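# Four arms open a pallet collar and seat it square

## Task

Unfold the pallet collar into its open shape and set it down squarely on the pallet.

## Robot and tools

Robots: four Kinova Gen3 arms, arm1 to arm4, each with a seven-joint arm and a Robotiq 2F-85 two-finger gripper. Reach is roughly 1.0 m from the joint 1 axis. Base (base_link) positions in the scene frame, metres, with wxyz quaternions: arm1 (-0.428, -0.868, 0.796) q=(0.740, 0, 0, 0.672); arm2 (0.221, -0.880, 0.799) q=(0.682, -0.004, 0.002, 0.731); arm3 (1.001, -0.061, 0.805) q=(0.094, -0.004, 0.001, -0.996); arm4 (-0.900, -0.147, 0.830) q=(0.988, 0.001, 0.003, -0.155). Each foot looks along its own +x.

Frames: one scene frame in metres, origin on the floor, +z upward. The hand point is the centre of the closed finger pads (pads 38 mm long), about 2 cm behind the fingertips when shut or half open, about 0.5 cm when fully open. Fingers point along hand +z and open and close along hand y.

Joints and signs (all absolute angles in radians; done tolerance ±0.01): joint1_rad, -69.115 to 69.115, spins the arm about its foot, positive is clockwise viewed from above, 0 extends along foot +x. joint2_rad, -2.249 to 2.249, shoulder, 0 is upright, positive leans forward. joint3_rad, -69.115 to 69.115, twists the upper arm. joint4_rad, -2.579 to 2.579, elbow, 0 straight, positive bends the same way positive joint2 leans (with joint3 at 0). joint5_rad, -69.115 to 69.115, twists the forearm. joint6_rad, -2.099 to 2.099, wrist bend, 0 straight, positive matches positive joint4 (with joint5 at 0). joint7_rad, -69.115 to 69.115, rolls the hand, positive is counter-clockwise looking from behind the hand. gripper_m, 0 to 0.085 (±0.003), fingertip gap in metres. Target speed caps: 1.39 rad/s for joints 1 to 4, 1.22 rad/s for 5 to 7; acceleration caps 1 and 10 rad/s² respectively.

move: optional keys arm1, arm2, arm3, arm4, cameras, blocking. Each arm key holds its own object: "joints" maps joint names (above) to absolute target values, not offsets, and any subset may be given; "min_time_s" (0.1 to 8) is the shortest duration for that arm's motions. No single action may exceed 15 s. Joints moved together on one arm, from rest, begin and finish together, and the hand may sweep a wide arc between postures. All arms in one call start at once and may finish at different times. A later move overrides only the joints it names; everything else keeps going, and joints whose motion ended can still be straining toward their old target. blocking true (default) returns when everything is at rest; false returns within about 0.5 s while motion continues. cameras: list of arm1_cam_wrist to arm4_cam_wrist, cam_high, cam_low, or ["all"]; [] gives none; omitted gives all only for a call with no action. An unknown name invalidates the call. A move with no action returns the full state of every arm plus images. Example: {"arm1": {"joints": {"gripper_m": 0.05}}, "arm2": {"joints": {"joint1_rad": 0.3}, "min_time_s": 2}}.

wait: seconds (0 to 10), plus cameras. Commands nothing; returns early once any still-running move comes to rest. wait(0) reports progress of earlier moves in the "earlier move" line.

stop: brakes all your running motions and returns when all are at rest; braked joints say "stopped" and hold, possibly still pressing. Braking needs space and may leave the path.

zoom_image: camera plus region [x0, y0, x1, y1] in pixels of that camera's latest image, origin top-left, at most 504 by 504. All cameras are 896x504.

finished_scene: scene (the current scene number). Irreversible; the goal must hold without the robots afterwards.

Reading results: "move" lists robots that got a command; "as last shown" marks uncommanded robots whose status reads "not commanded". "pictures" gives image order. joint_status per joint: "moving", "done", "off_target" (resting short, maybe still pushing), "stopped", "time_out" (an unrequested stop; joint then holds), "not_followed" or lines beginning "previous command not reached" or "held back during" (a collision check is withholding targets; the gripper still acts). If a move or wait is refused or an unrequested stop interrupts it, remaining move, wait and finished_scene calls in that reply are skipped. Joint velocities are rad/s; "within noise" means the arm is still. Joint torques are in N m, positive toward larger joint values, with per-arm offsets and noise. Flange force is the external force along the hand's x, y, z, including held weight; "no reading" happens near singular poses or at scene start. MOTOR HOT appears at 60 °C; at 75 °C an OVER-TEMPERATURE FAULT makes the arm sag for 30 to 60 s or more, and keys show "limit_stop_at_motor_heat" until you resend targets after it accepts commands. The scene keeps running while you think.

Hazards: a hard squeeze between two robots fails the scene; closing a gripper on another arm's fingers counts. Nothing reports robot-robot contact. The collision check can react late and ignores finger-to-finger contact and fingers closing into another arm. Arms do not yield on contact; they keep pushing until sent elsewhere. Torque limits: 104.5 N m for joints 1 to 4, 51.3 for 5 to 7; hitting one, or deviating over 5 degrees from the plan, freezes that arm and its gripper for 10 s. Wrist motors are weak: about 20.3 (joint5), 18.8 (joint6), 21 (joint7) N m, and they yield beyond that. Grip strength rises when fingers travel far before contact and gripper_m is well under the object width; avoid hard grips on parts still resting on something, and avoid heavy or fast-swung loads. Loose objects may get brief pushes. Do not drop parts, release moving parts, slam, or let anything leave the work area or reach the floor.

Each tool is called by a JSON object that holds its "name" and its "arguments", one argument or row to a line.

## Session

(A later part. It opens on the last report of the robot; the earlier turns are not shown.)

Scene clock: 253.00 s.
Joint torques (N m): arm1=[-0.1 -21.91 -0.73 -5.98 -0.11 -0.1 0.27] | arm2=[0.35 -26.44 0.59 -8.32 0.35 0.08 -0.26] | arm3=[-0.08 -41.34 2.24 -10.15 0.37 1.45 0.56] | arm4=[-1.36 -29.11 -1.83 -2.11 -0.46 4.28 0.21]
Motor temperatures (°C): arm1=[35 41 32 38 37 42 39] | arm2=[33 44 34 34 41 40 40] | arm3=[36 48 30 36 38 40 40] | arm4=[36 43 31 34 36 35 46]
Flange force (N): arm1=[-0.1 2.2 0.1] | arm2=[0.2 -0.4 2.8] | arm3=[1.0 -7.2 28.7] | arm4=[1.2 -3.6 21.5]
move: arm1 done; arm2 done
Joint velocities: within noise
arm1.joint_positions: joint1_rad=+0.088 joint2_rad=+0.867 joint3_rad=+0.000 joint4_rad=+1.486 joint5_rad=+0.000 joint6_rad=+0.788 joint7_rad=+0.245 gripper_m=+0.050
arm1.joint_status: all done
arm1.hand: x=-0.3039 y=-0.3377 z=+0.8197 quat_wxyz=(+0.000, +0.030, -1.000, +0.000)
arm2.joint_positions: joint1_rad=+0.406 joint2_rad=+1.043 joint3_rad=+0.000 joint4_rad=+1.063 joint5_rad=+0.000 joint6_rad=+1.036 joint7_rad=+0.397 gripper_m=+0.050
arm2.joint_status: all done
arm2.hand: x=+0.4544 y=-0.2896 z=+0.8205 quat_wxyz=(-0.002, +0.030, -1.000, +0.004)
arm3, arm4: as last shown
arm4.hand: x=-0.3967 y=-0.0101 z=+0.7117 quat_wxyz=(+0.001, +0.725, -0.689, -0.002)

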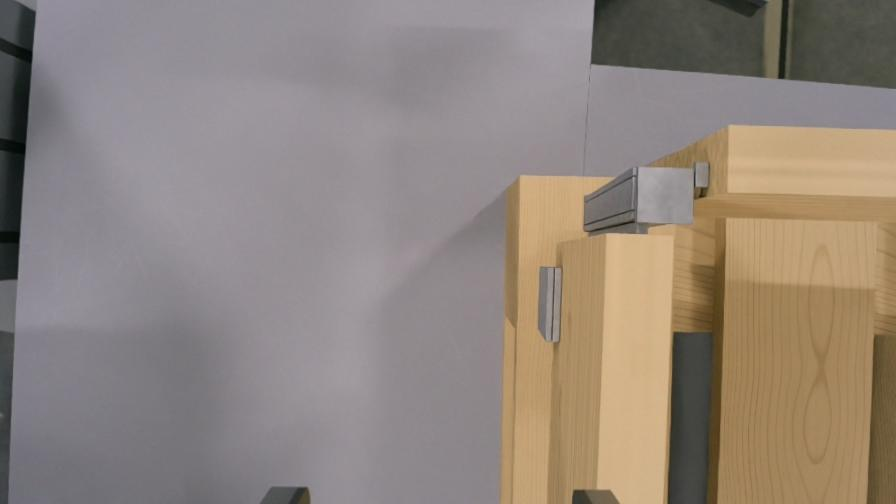

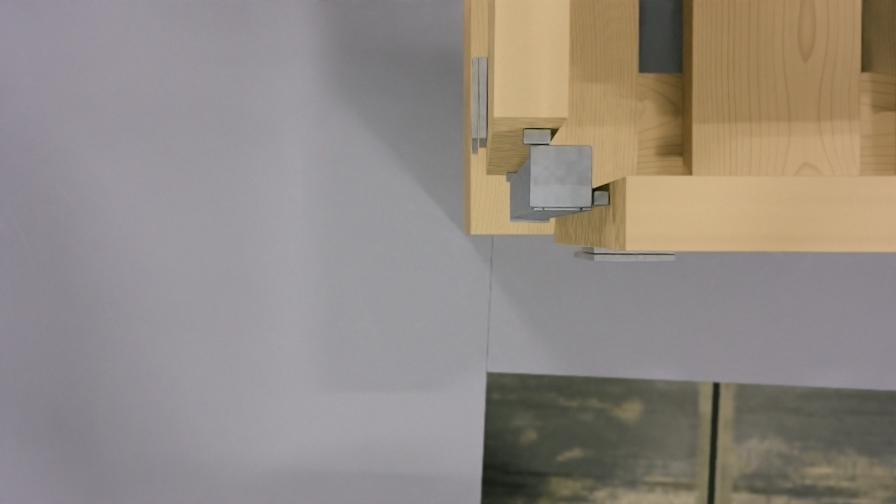

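{"name": "move", "arguments": {
  "arm3": {"joints":{"joint1_rad":0.3153,"joint2_rad":1.2912,"joint4_rad":1.0294,"joint5_rad":-0.0511,"joint6_rad":0.8277,"joint7_rad":3.3694},"min_time_s":1.5},
  "arm4": {"joints":{"joint1_rad":-0.6394,"joint2_rad":1.151,"joint4_rad":1.5626,"joint5_rad":0.0887,"joint6_rad":0.4374,"joint7_rad":2.7873},"min_time_s":1.5},
  "cameras": ["arm1_cam_wrist", "arm2_cam_wrist", "cam_low"]
}}

{"name": "zoom_image", "arguments": {
  "camera": "arm1_cam_wrist",
  "region": [490, 90, 896, 496]
}}

{"name": "zoom_image", "arguments": {
  "camera": "arm2_cam_wrist",
  "region": [430, 0, 830, 400]
}}

Scene clock: 284.13 s.
Joint torques (N m): arm1=[-0.08 -21.89 -0.81 -5.98 -0.12 -0.05 0.25] | arm2=[0.36 -26.43 0.6 -8.34 0.36 0.07 -0.27] | arm3=[-0.49 -40.43 2.24 -10.19 0.59 1.69 0.8] | arm4=[-0.36 -31.69 -0.42 -3.96 -0.51 2.81 -0.26]
Motor temperatures (°C): arm1=[35 39 32 38 37 42 39] | arm2=[33 44 34 34 41 40 40] | arm3=[36 49 30 35 38 40 40] | arm4=[36 42 31 34 36 35 46]
Flange force (N): arm1=[-0.1 2.1 0.2] | arm2=[0.3 -0.5 2.7] | arm3=[1.4 -3.3 26.1] | arm4=[0.2 -0.1 23.6]
move: arm3 done; arm4 done
Joint velocities: within noise
arm1, arm2: as last shown
arm3.joint_positions: joint1_rad=+0.315 joint2_rad=+1.291 joint3_rad=+0.000 joint4_rad=+1.029 joint5_rad=-0.051 joint6_rad=+0.828 joint7_rad=+3.369 gripper_m=+0.019
arm3.joint_status: all done
arm3.hand: x=+0.3739 y=+0.0318 z=+0.6854 quat_wxyz=(-0.010, -0.683, -0.730, +0.016)
arm4.joint_positions: joint1_rad=-0.639 joint2_rad=+1.151 joint3_rad=+0.000 joint4_rad=+1.563 joint5_rad=+0.089 joint6_rad=+0.437 joint7_rad=+2.787 gripper_m=+0.019
arm4.joint_status: all done
arm4.hand: x=-0.4038 y=-0.0161 z=+0.6870 quat_wxyz=(+0.013, +0.726, -0.687, +0.012)

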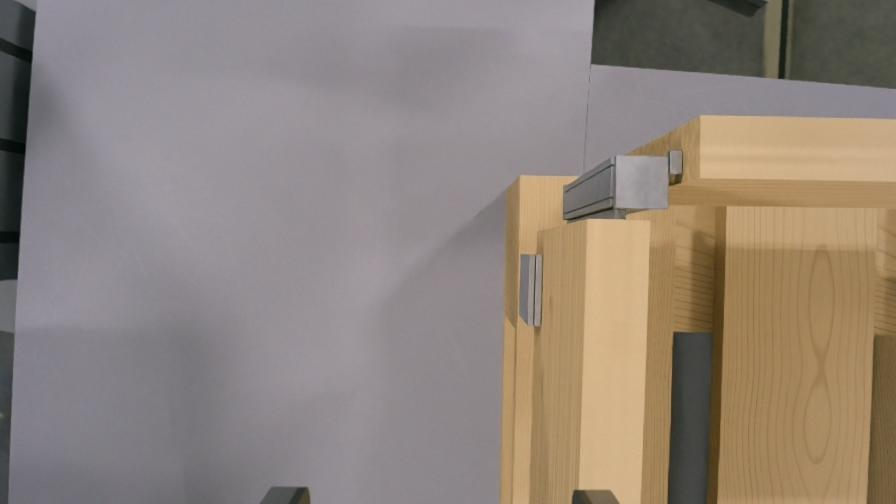

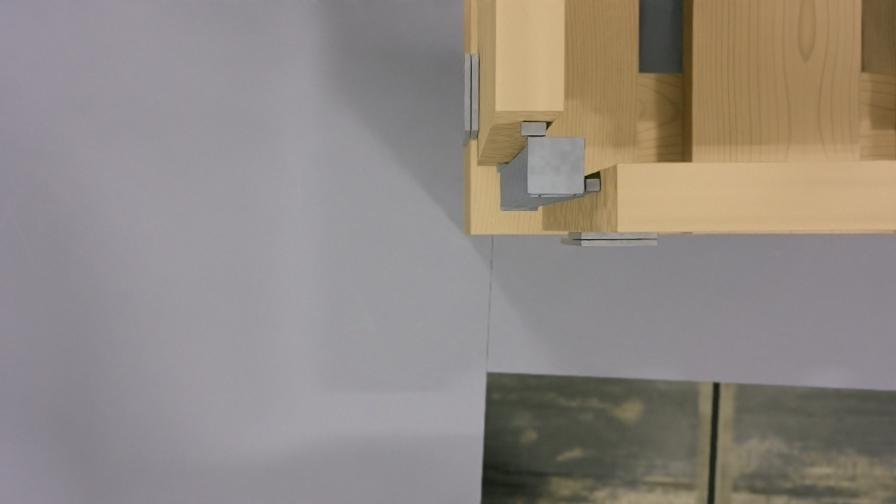

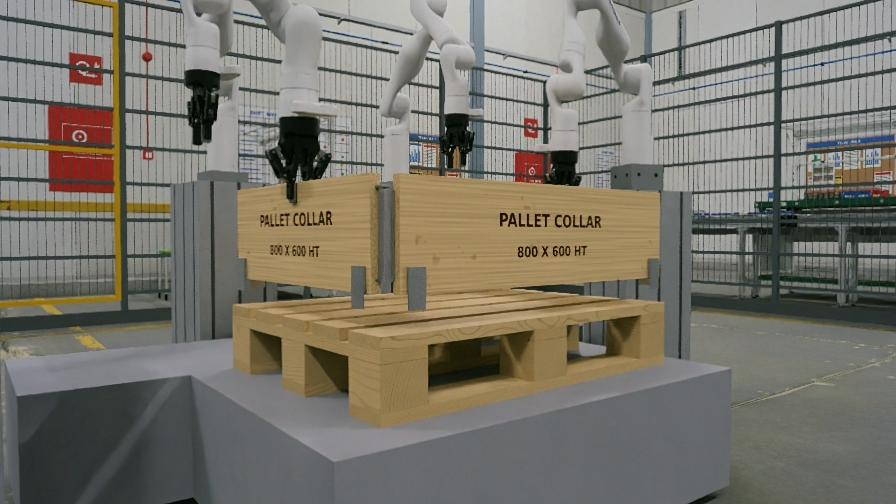

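Scaled by 1.241 from the camera's image (finer frame: 1280x720).

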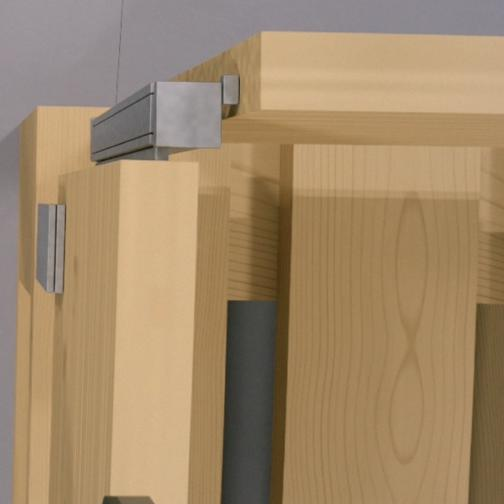

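Scaled by 1.260 from the camera's image (finer frame: 1280x720).

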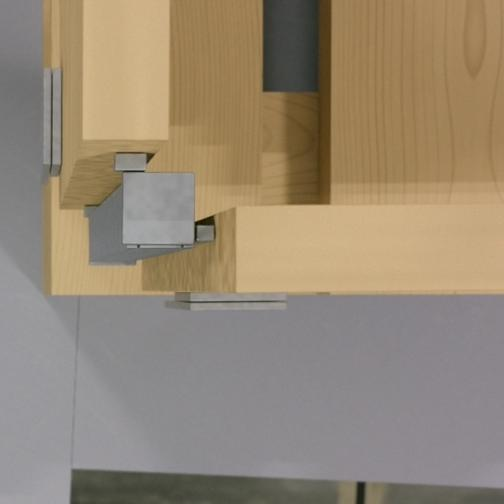

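{"name": "move", "arguments": {
  "cameras": ["cam_low"]
}}

{"name": "zoom_image", "arguments": {
  "camera": "cam_low",
  "region": [220, 150, 440, 430]
}}

{"name": "zoom_image", "arguments": {
  "camera": "cam_low",
  "region": [380, 150, 680, 430]
}}

Scene clock: 296.13 s.
Joint torques (N m): arm1=[-0.04 -21.87 -0.77 -6.01 -0.09 -0.05 0.26] | arm2=[0.35 -26.49 0.59 -8.35 0.33 0.08 -0.28] | arm3=[-0.6 -40.41 2.27 -10.12 0.61 1.7 0.8] | arm4=[-0.34 -31.71 -0.37 -3.97 -0.51 2.83 -0.25]
Motor temperatures (°C): arm1=[35 39 32 38 37 42 39] | arm2=[33 44 34 34 41 40 40] | arm3=[36 49 30 36 38 40 40] | arm4=[36 42 31 34 36 35 46]
Flange force (N): arm1=[0.1 1.9 0.1] | arm2=[0.2 -0.5 2.9] | arm3=[1.6 -3.6 26.1] | arm4=[0.2 0.0 23.6]
Joint velocities: within noise
arm1.joint_positions: joint1_rad=+0.088 joint2_rad=+0.867 joint3_rad=+0.000 joint4_rad=+1.486 joint5_rad=+0.000 joint6_rad=+0.788 joint7_rad=+0.245 gripper_m=+0.050
arm1.joint_status: not commanded
arm1.hand: x=-0.3039 y=-0.3377 z=+0.8197 quat_wxyz=(+0.000, +0.030, -1.000, +0.000) (m; scene frame)
arm2.joint_positions: joint1_rad=+0.406 joint2_rad=+1.043 joint3_rad=+0.000 joint4_rad=+1.063 joint5_rad=+0.000 joint6_rad=+1.036 joint7_rad=+0.397 gripper_m=+0.050
arm2.joint_status: not commanded
arm2.hand: x=+0.4544 y=-0.2896 z=+0.8205 quat_wxyz=(-0.002, +0.030, -1.000, +0.004) (m; scene frame)
arm3.joint_positions: joint1_rad=+0.315 joint2_rad=+1.291 joint3_rad=+0.000 joint4_rad=+1.029 joint5_rad=-0.051 joint6_rad=+0.828 joint7_rad=+3.369 gripper_m=+0.019
arm3.joint_status: all done
arm3.hand: x=+0.3739 y=+0.0318 z=+0.6853 quat_wxyz=(-0.010, -0.683, -0.730, +0.016) (m; scene frame)
arm4.joint_positions: joint1_rad=-0.639 joint2_rad=+1.151 joint3_rad=+0.000 joint4_rad=+1.563 joint5_rad=+0.089 joint6_rad=+0.437 joint7_rad=+2.787 gripper_m=+0.019
arm4.joint_status: all done
arm4.hand: x=-0.4038 y=-0.0162 z=+0.6870 quat_wxyz=(+0.013, +0.726, -0.687, +0.012) (m; scene frame)
pictures: cam_low

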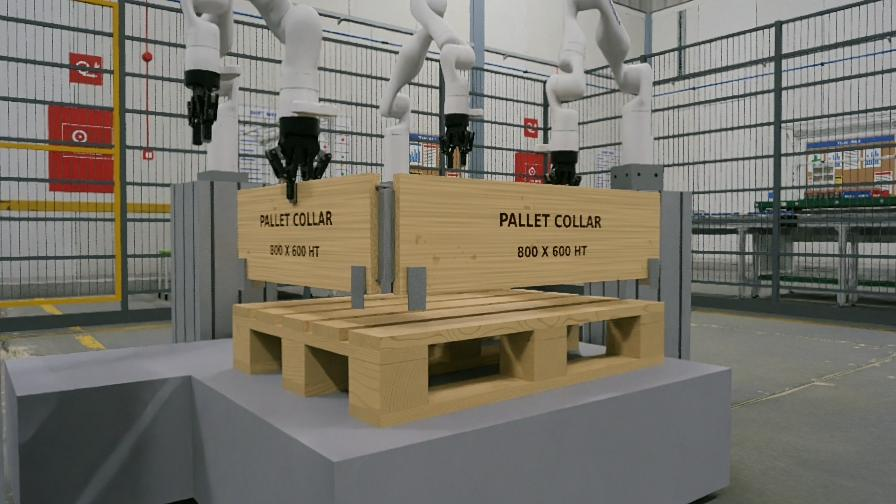

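Scaled by 1.800 from the camera's image (finer frame: 1280x720).

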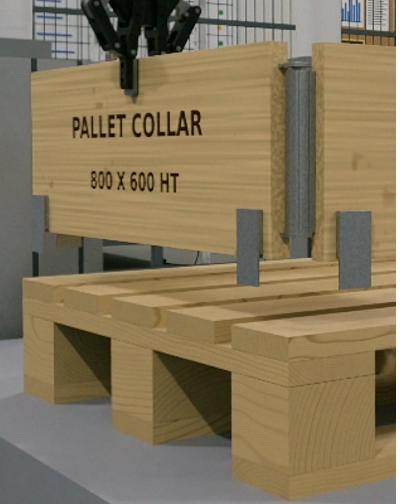

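Scaled by 1.680 from the camera's image (finer frame: 1280x720).

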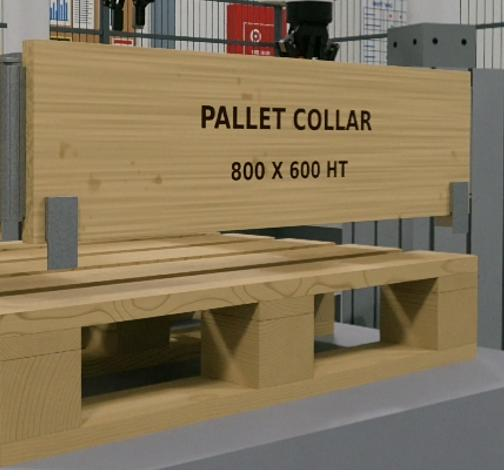

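{"name": "move", "arguments": {
  "arm3": {"joints":{"joint1_rad":0.3338,"joint2_rad":1.3139,"joint4_rad":0.9945,"joint5_rad":-0.1061,"joint6_rad":0.8514,"joint7_rad":3.4305},"min_time_s":1.5},
  "arm4": {"joints":{"joint1_rad":-0.6549,"joint2_rad":1.1608,"joint4_rad":1.5589,"joint5_rad":0.1885,"joint6_rad":0.4493,"joint7_rad":2.6864},"min_time_s":1.5},
  "cameras": ["arm1_cam_wrist", "arm2_cam_wrist", "cam_low"]
}}

{"name": "zoom_image", "arguments": {
  "camera": "arm1_cam_wrist",
  "region": [490, 90, 896, 496]
}}

{"name": "zoom_image", "arguments": {
  "camera": "arm2_cam_wrist",
  "region": [430, 0, 830, 400]
}}

{"name": "zoom_image", "arguments": {
  "camera": "cam_low",
  "region": [220, 150, 440, 430]
}}

{"name": "zoom_image", "arguments": {
  "camera": "cam_low",
  "region": [380, 150, 680, 430]
}}

Scene clock: 310.77 s.
Joint torques (N m): arm1=[-0.1 -21.89 -0.8 -6 -0.13 -0.08 0.29] | arm2=[0.32 -26.44 0.63 -8.34 0.38 0.11 -0.27] | arm3=[-0.69 -40.96 1.71 -11.07 0.26 1.39 0.81] | arm4=[0.17 -33.2 0.73 -5.62 -0.27 2.09 -0.41]
Motor temperatures (°C): arm1=[35 38 32 38 37 42 39] | arm2=[33 44 34 34 41 40 40] | arm3=[36 49 30 36 38 40 40] | arm4=[36 42 31 34 36 35 46]
Flange force (N): arm1=[0.0 2.1 0.1] | arm2=[0.2 -0.6 2.8] | arm3=[2.1 -0.7 25.4] | arm4=[-0.8 3.0 24.2]
move: arm3 done; arm4 done
Joint velocities: within noise
arm1, arm2: as last shown
arm3.joint_positions: joint1_rad=+0.334 joint2_rad=+1.314 joint3_rad=+0.000 joint4_rad=+0.994 joint5_rad=-0.106 joint6_rad=+0.851 joint7_rad=+3.430 gripper_m=+0.019
arm3.joint_status: all done
arm3.hand: x=+0.3716 y=+0.0308 z=+0.6798 quat_wxyz=(-0.026, -0.680, -0.732, +0.031)
arm4.joint_positions: joint1_rad=-0.655 joint2_rad=+1.161 joint3_rad=+0.000 joint4_rad=+1.559 joint5_rad=+0.188 joint6_rad=+0.449 joint7_rad=+2.686 gripper_m=+0.019
arm4.joint_status: all done
arm4.hand: x=-0.4050 y=-0.0226 z=+0.6833 quat_wxyz=(+0.029, +0.727, -0.685, +0.029)

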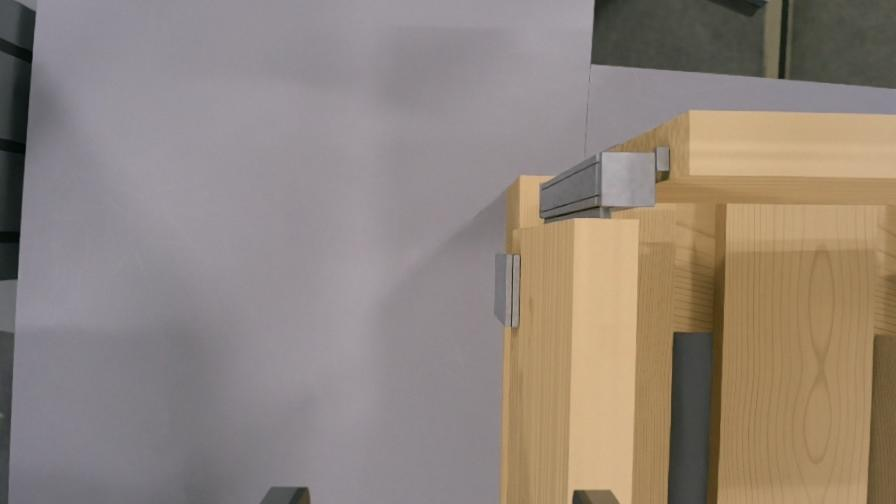

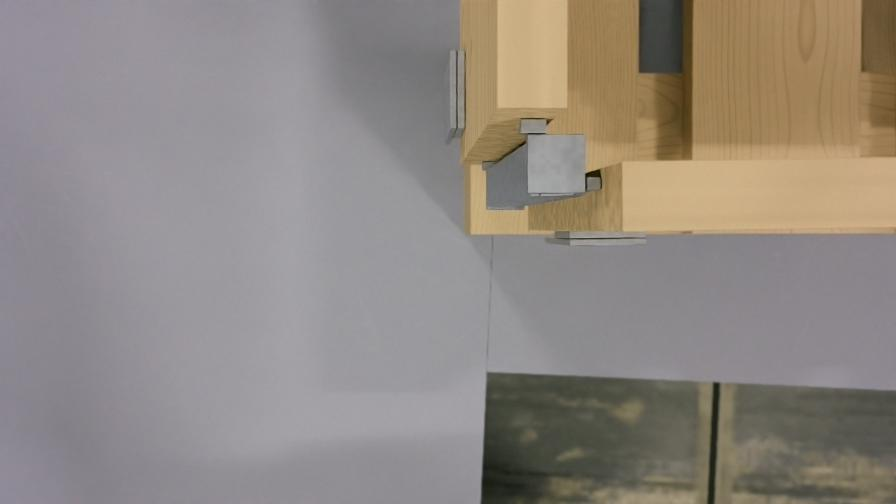

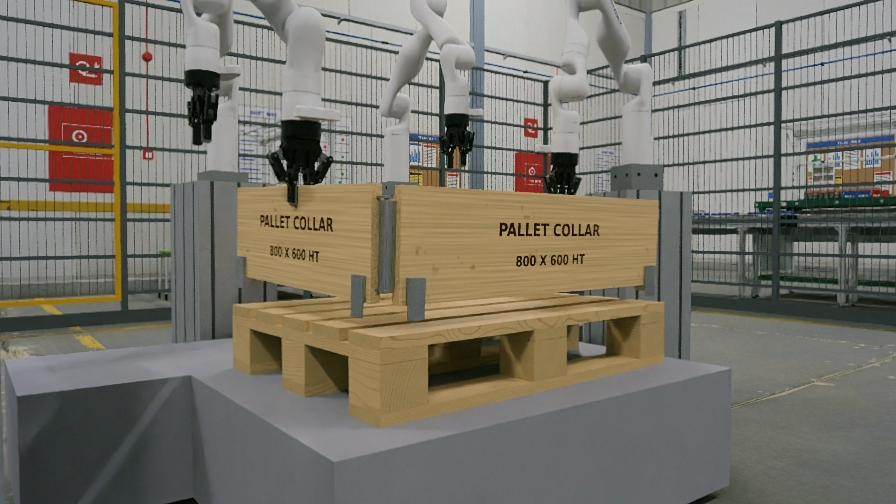

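Scaled by 1.241 from the camera's image (finer frame: 1280x720).

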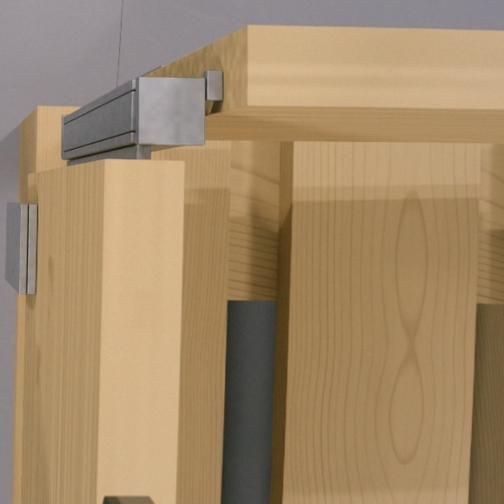

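Scaled by 1.260 from the camera's image (finer frame: 1280x720).

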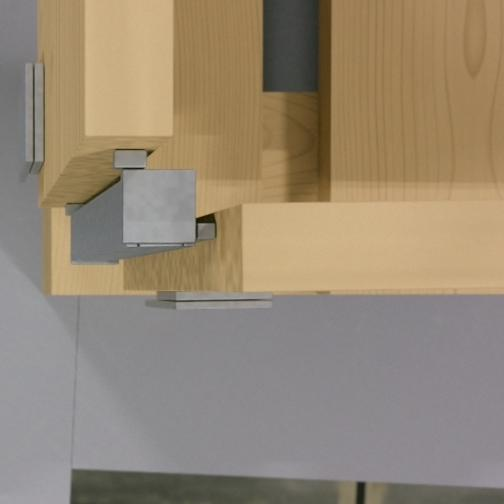

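Scaled by 1.800 from the camera's image (finer frame: 1280x720).

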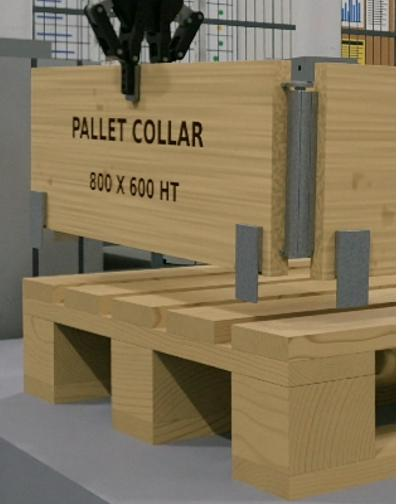

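Scaled by 1.680 from the camera's image (finer frame: 1280x720).

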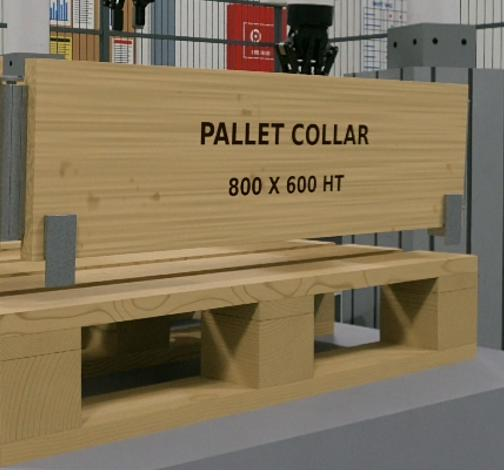

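{"name": "move", "arguments": {
  "arm3": {"joints":{"joint1_rad":0.3315,"joint2_rad":1.3478,"joint4_rad":0.9778,"joint5_rad":-0.1078,"joint6_rad":0.8342,"joint7_rad":3.4307},"min_time_s":1.2},
  "arm4": {"joints":{"joint1_rad":-0.6542,"joint2_rad":1.1768,"joint4_rad":1.5517,"joint5_rad":0.1923,"joint6_rad":0.4408,"joint7_rad":2.683},"min_time_s":1.2},
  "cameras": ["arm1_cam_wrist", "arm2_cam_wrist", "cam_low"]
}}

{"name": "zoom_image", "arguments": {
  "camera": "arm1_cam_wrist",
  "region": [480, 100, 780, 400]
}}

{"name": "zoom_image", "arguments": {
  "camera": "arm2_cam_wrist",
  "region": [430, 30, 680, 280]
}}

{"name": "zoom_image", "arguments": {
  "camera": "cam_low",
  "region": [220, 150, 440, 430]
}}

{"name": "zoom_image", "arguments": {
  "camera": "cam_low",
  "region": [380, 150, 680, 430]
}}

Scene clock: 321.87 s.
Joint torques (N m): arm1=[-0.01 -21.99 -0.75 -5.93 -0.11 -0.06 0.26] | arm2=[0.36 -26.42 0.58 -8.33 0.36 0.08 -0.24] | arm3=[-0.51 -38.5 2.07 -9.38 0.42 2.29 0.5] | arm4=[-0.16 -34.77 0.85 -6.2 0.05 1.6 -0.18]
Motor temperatures (°C): arm1=[35 38 32 38 37 42 39] | arm2=[33 44 34 35 41 40 40] | arm3=[36 49 30 36 38 40 40] | arm4=[36 42 31 34 36 35 46]
Flange force (N): arm1=[0.0 2.5 0.3] | arm2=[0.3 -0.5 2.7] | arm3=[1.9 -0.6 23.0] | arm4=[-0.9 2.8 26.1]
move: arm3 done; arm4 done
Joint velocities: within noise
arm1, arm2: as last shown
arm3.joint_positions: joint1_rad=+0.331 joint2_rad=+1.348 joint3_rad=+0.000 joint4_rad=+0.978 joint5_rad=-0.108 joint6_rad=+0.834 joint7_rad=+3.431 gripper_m=+0.019
arm3.joint_status: all done
arm3.hand: x=+0.3715 y=+0.0293 z=+0.6620 quat_wxyz=(-0.026, -0.680, -0.732, +0.031)
arm4.joint_positions: joint1_rad=-0.654 joint2_rad=+1.177 joint3_rad=+0.000 joint4_rad=+1.552 joint5_rad=+0.192 joint6_rad=+0.441 joint7_rad=+2.683 gripper_m=+0.019
arm4.joint_status: all done
arm4.hand: x=-0.4048 y=-0.0230 z=+0.6760 quat_wxyz=(+0.029, +0.727, -0.685, +0.029)

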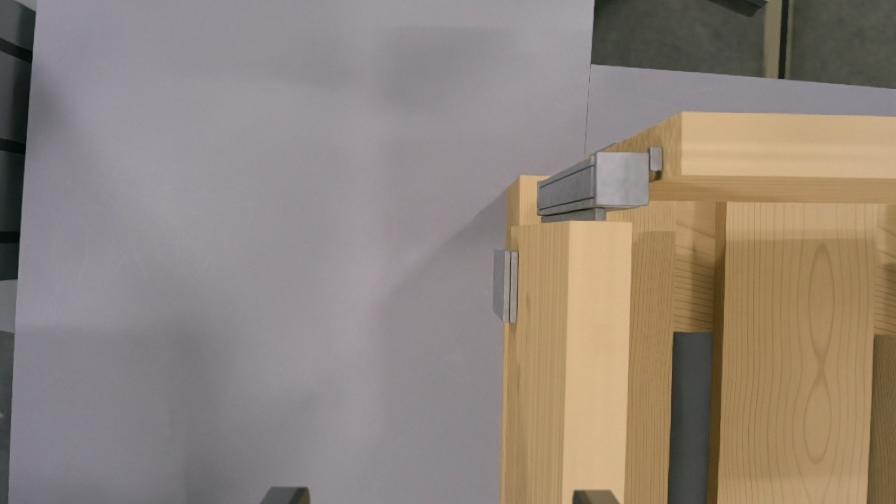

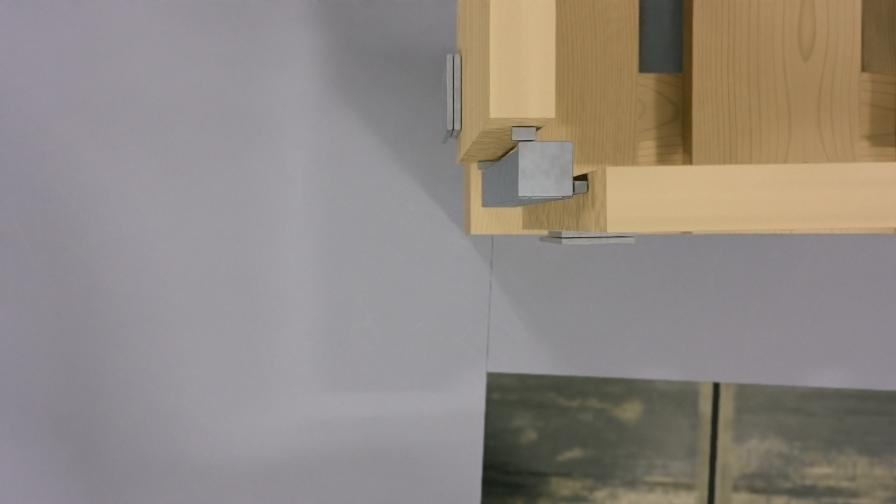

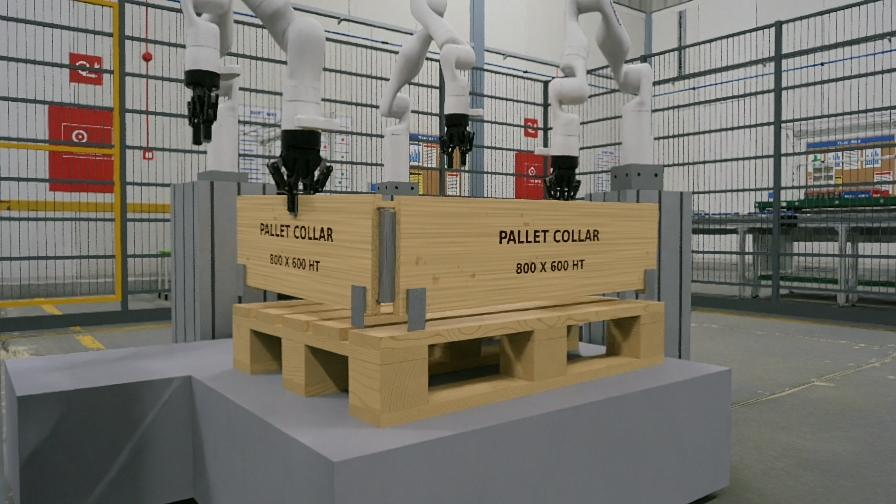

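Scaled by 1.680 from the camera's image (finer frame: 1280x720).

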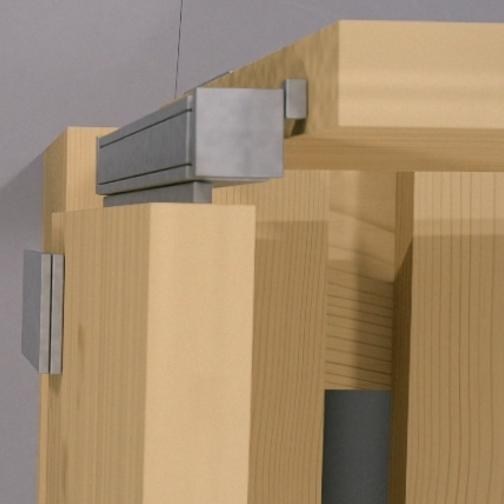

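Scaled by 2.016 from the camera's image (finer frame: 1280x720).

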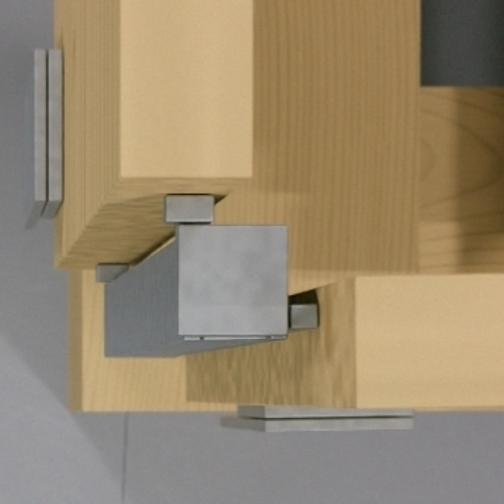

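Scaled by 1.800 from the camera's image (finer frame: 1280x720).

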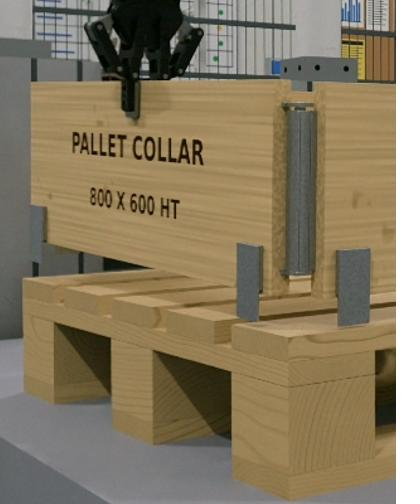

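Scaled by 1.680 from the camera's image (finer frame: 1280x720).

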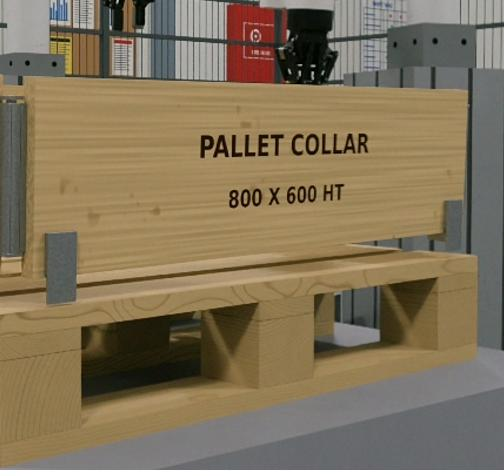

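{"name": "move", "arguments": {
  "arm3": {"joints":{"joint1_rad":0.335,"joint2_rad":1.3719,"joint4_rad":0.9631,"joint5_rad":-0.0923,"joint6_rad":0.8226,"joint7_rad":3.4241},"min_time_s":1.2},
  "arm4": {"joints":{"joint1_rad":-0.6581,"joint2_rad":1.2039,"joint4_rad":1.5356,"joint5_rad":0.1671,"joint6_rad":0.4256,"joint7_rad":2.7014},"min_time_s":1.2},
  "cameras": ["arm1_cam_wrist", "arm2_cam_wrist", "cam_low"]
}}

{"name": "zoom_image", "arguments": {
  "camera": "arm1_cam_wrist",
  "region": [480, 100, 780, 400]
}}

{"name": "zoom_image", "arguments": {
  "camera": "arm2_cam_wrist",
  "region": [430, 30, 680, 280]
}}

{"name": "zoom_image", "arguments": {
  "camera": "cam_low",
  "region": [320, 180, 480, 430]
}}

{"name": "zoom_image", "arguments": {
  "camera": "cam_low",
  "region": [580, 180, 700, 380]
}}

{"name": "zoom_image", "arguments": {
  "camera": "cam_low",
  "region": [200, 180, 320, 380]
}}

Scene clock: 337.60 s.
Joint torques (N m): arm1=[-0.1 -21.95 -0.79 -6.01 -0.09 -0.09 0.28] | arm2=[0.34 -26.41 0.59 -8.36 0.33 0.08 -0.27] | arm3=[-0.02 -37.05 1.98 -10.7 0.2 0.58 0.62] | arm4=[0.46 -36.61 2.01 -8.56 0.34 0.36 -0.32]
Motor temperatures (°C): arm1=[35 37 32 38 37 42 39] | arm2=[33 44 34 35 41 40 40] | arm3=[36 49 30 36 38 40 40] | arm4=[36 42 31 34 36 35 46]
Flange force (N): arm1=[-0.1 2.1 0.2] | arm2=[0.3 -0.7 2.7] | arm3=[-0.7 3.9 17.1] | arm4=[-0.7 7.3 25.5]
move: arm3 done; arm4 done
Joint velocities: within noise
arm1, arm2: as last shown
arm3.joint_positions: joint1_rad=+0.335 joint2_rad=+1.372 joint3_rad=+0.000 joint4_rad=+0.963 joint5_rad=-0.092 joint6_rad=+0.823 joint7_rad=+3.424 gripper_m=+0.019
arm3.joint_status: all done
arm3.hand: x=+0.3717 y=+0.0353 z=+0.6496 quat_wxyz=(-0.022, -0.680, -0.732, +0.026)
arm4.joint_positions: joint1_rad=-0.658 joint2_rad=+1.204 joint3_rad=+0.000 joint4_rad=+1.536 joint5_rad=+0.167 joint6_rad=+0.426 joint7_rad=+2.701 gripper_m=+0.019
arm4.joint_status: all done
arm4.hand: x=-0.4051 y=-0.0167 z=+0.6637 quat_wxyz=(+0.025, +0.728, -0.685, +0.024)

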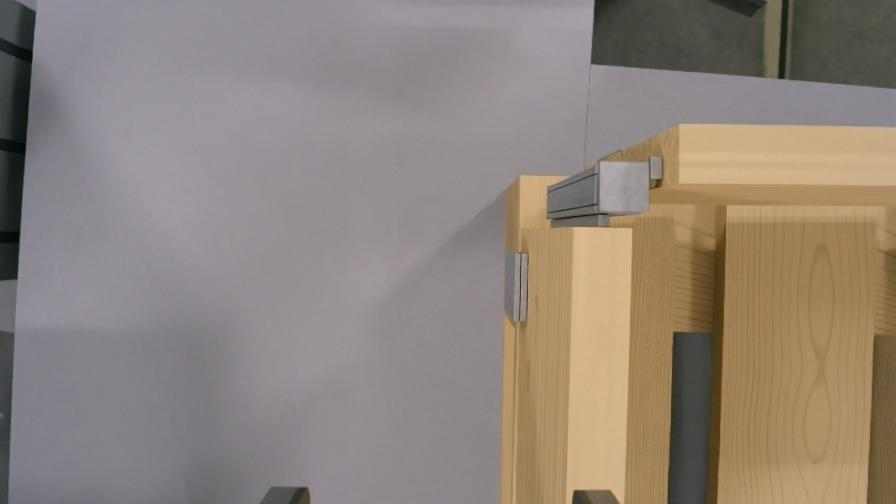

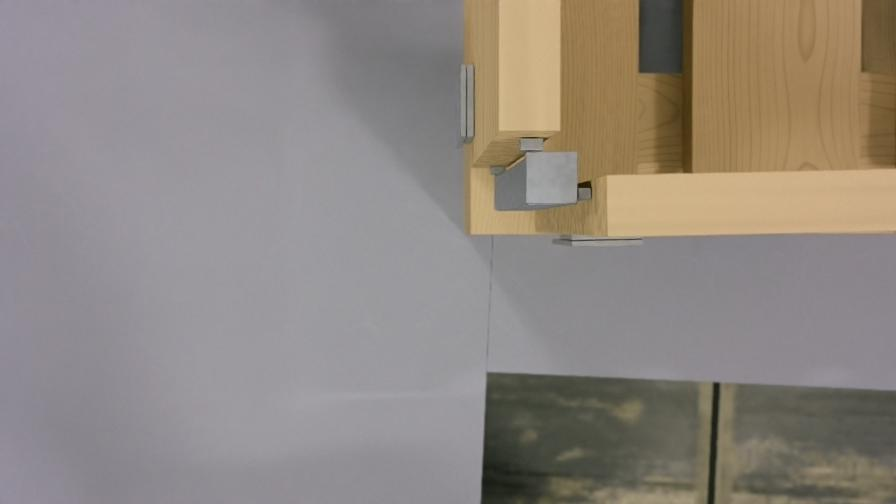

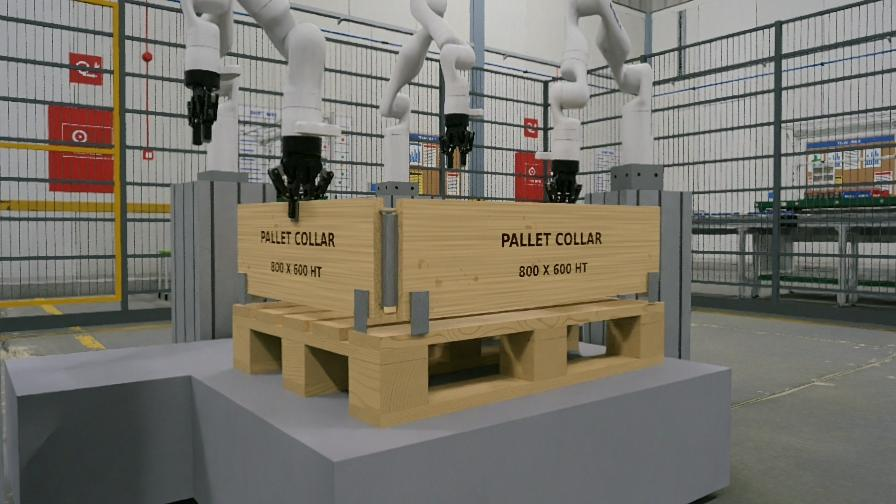

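Scaled by 1.680 from the camera's image (finer frame: 1280x720).

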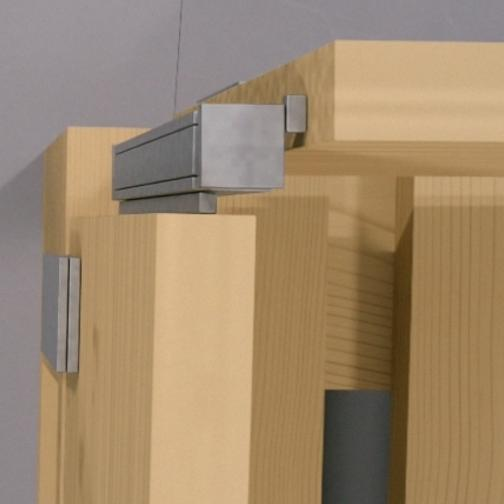

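Scaled by 2.016 from the camera's image (finer frame: 1280x720).

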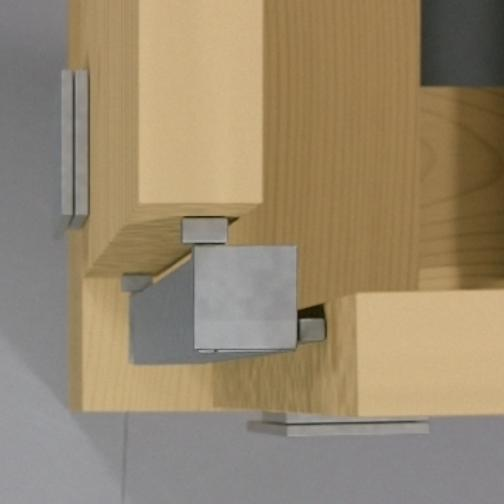

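Scaled by 2.016 from the camera's image (finer frame: 1280x720).

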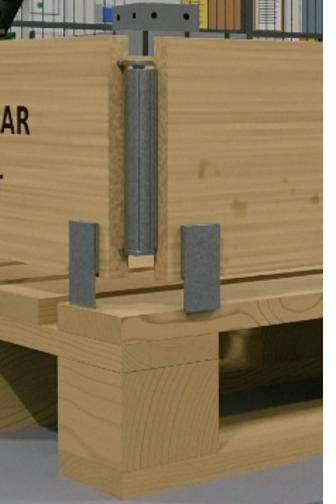

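Scaled by 2.520 from the camera's image (finer frame: 1280x720).

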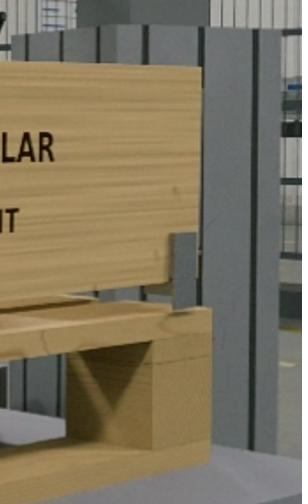

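Scaled by 2.520 from the camera's image (finer frame: 1280x720).

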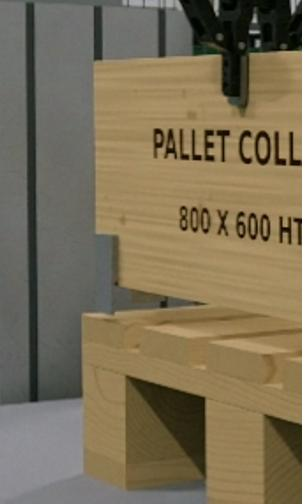

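{"name": "zoom_image", "arguments": {
  "camera": "cam_low",
  "region": [340, 280, 450, 390]
}}

{"name": "zoom_image", "arguments": {
  "camera": "cam_low",
  "region": [620, 260, 680, 320]
}}

{"name": "zoom_image", "arguments": {
  "camera": "cam_low",
  "region": [225, 265, 285, 325]
}}

Scaled by 4.582 from the camera's image (finer frame: 1280x720).

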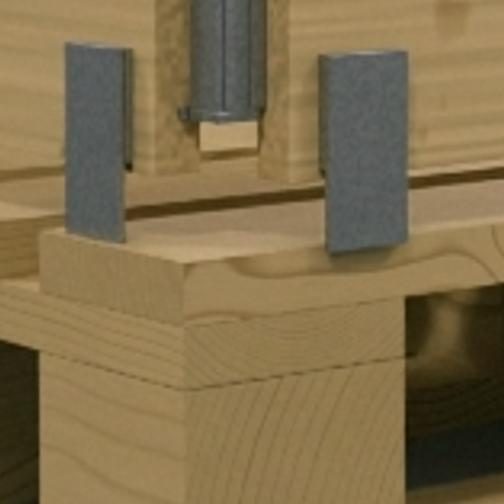

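Scaled by 8.400 from the camera's image (finer frame: 1280x720).

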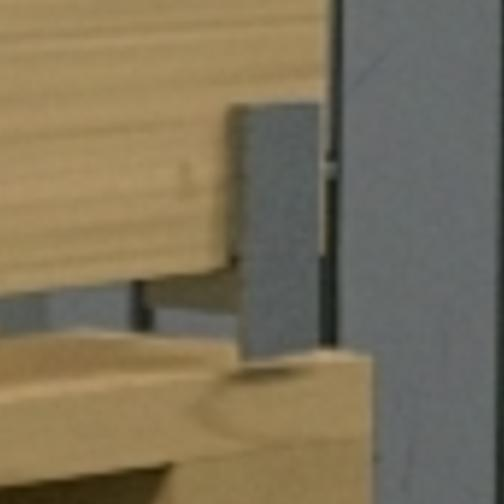

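Scaled by 8.400 from the camera's image (finer frame: 1280x720).

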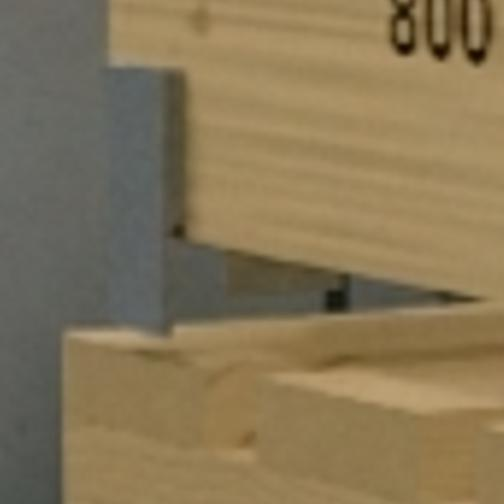

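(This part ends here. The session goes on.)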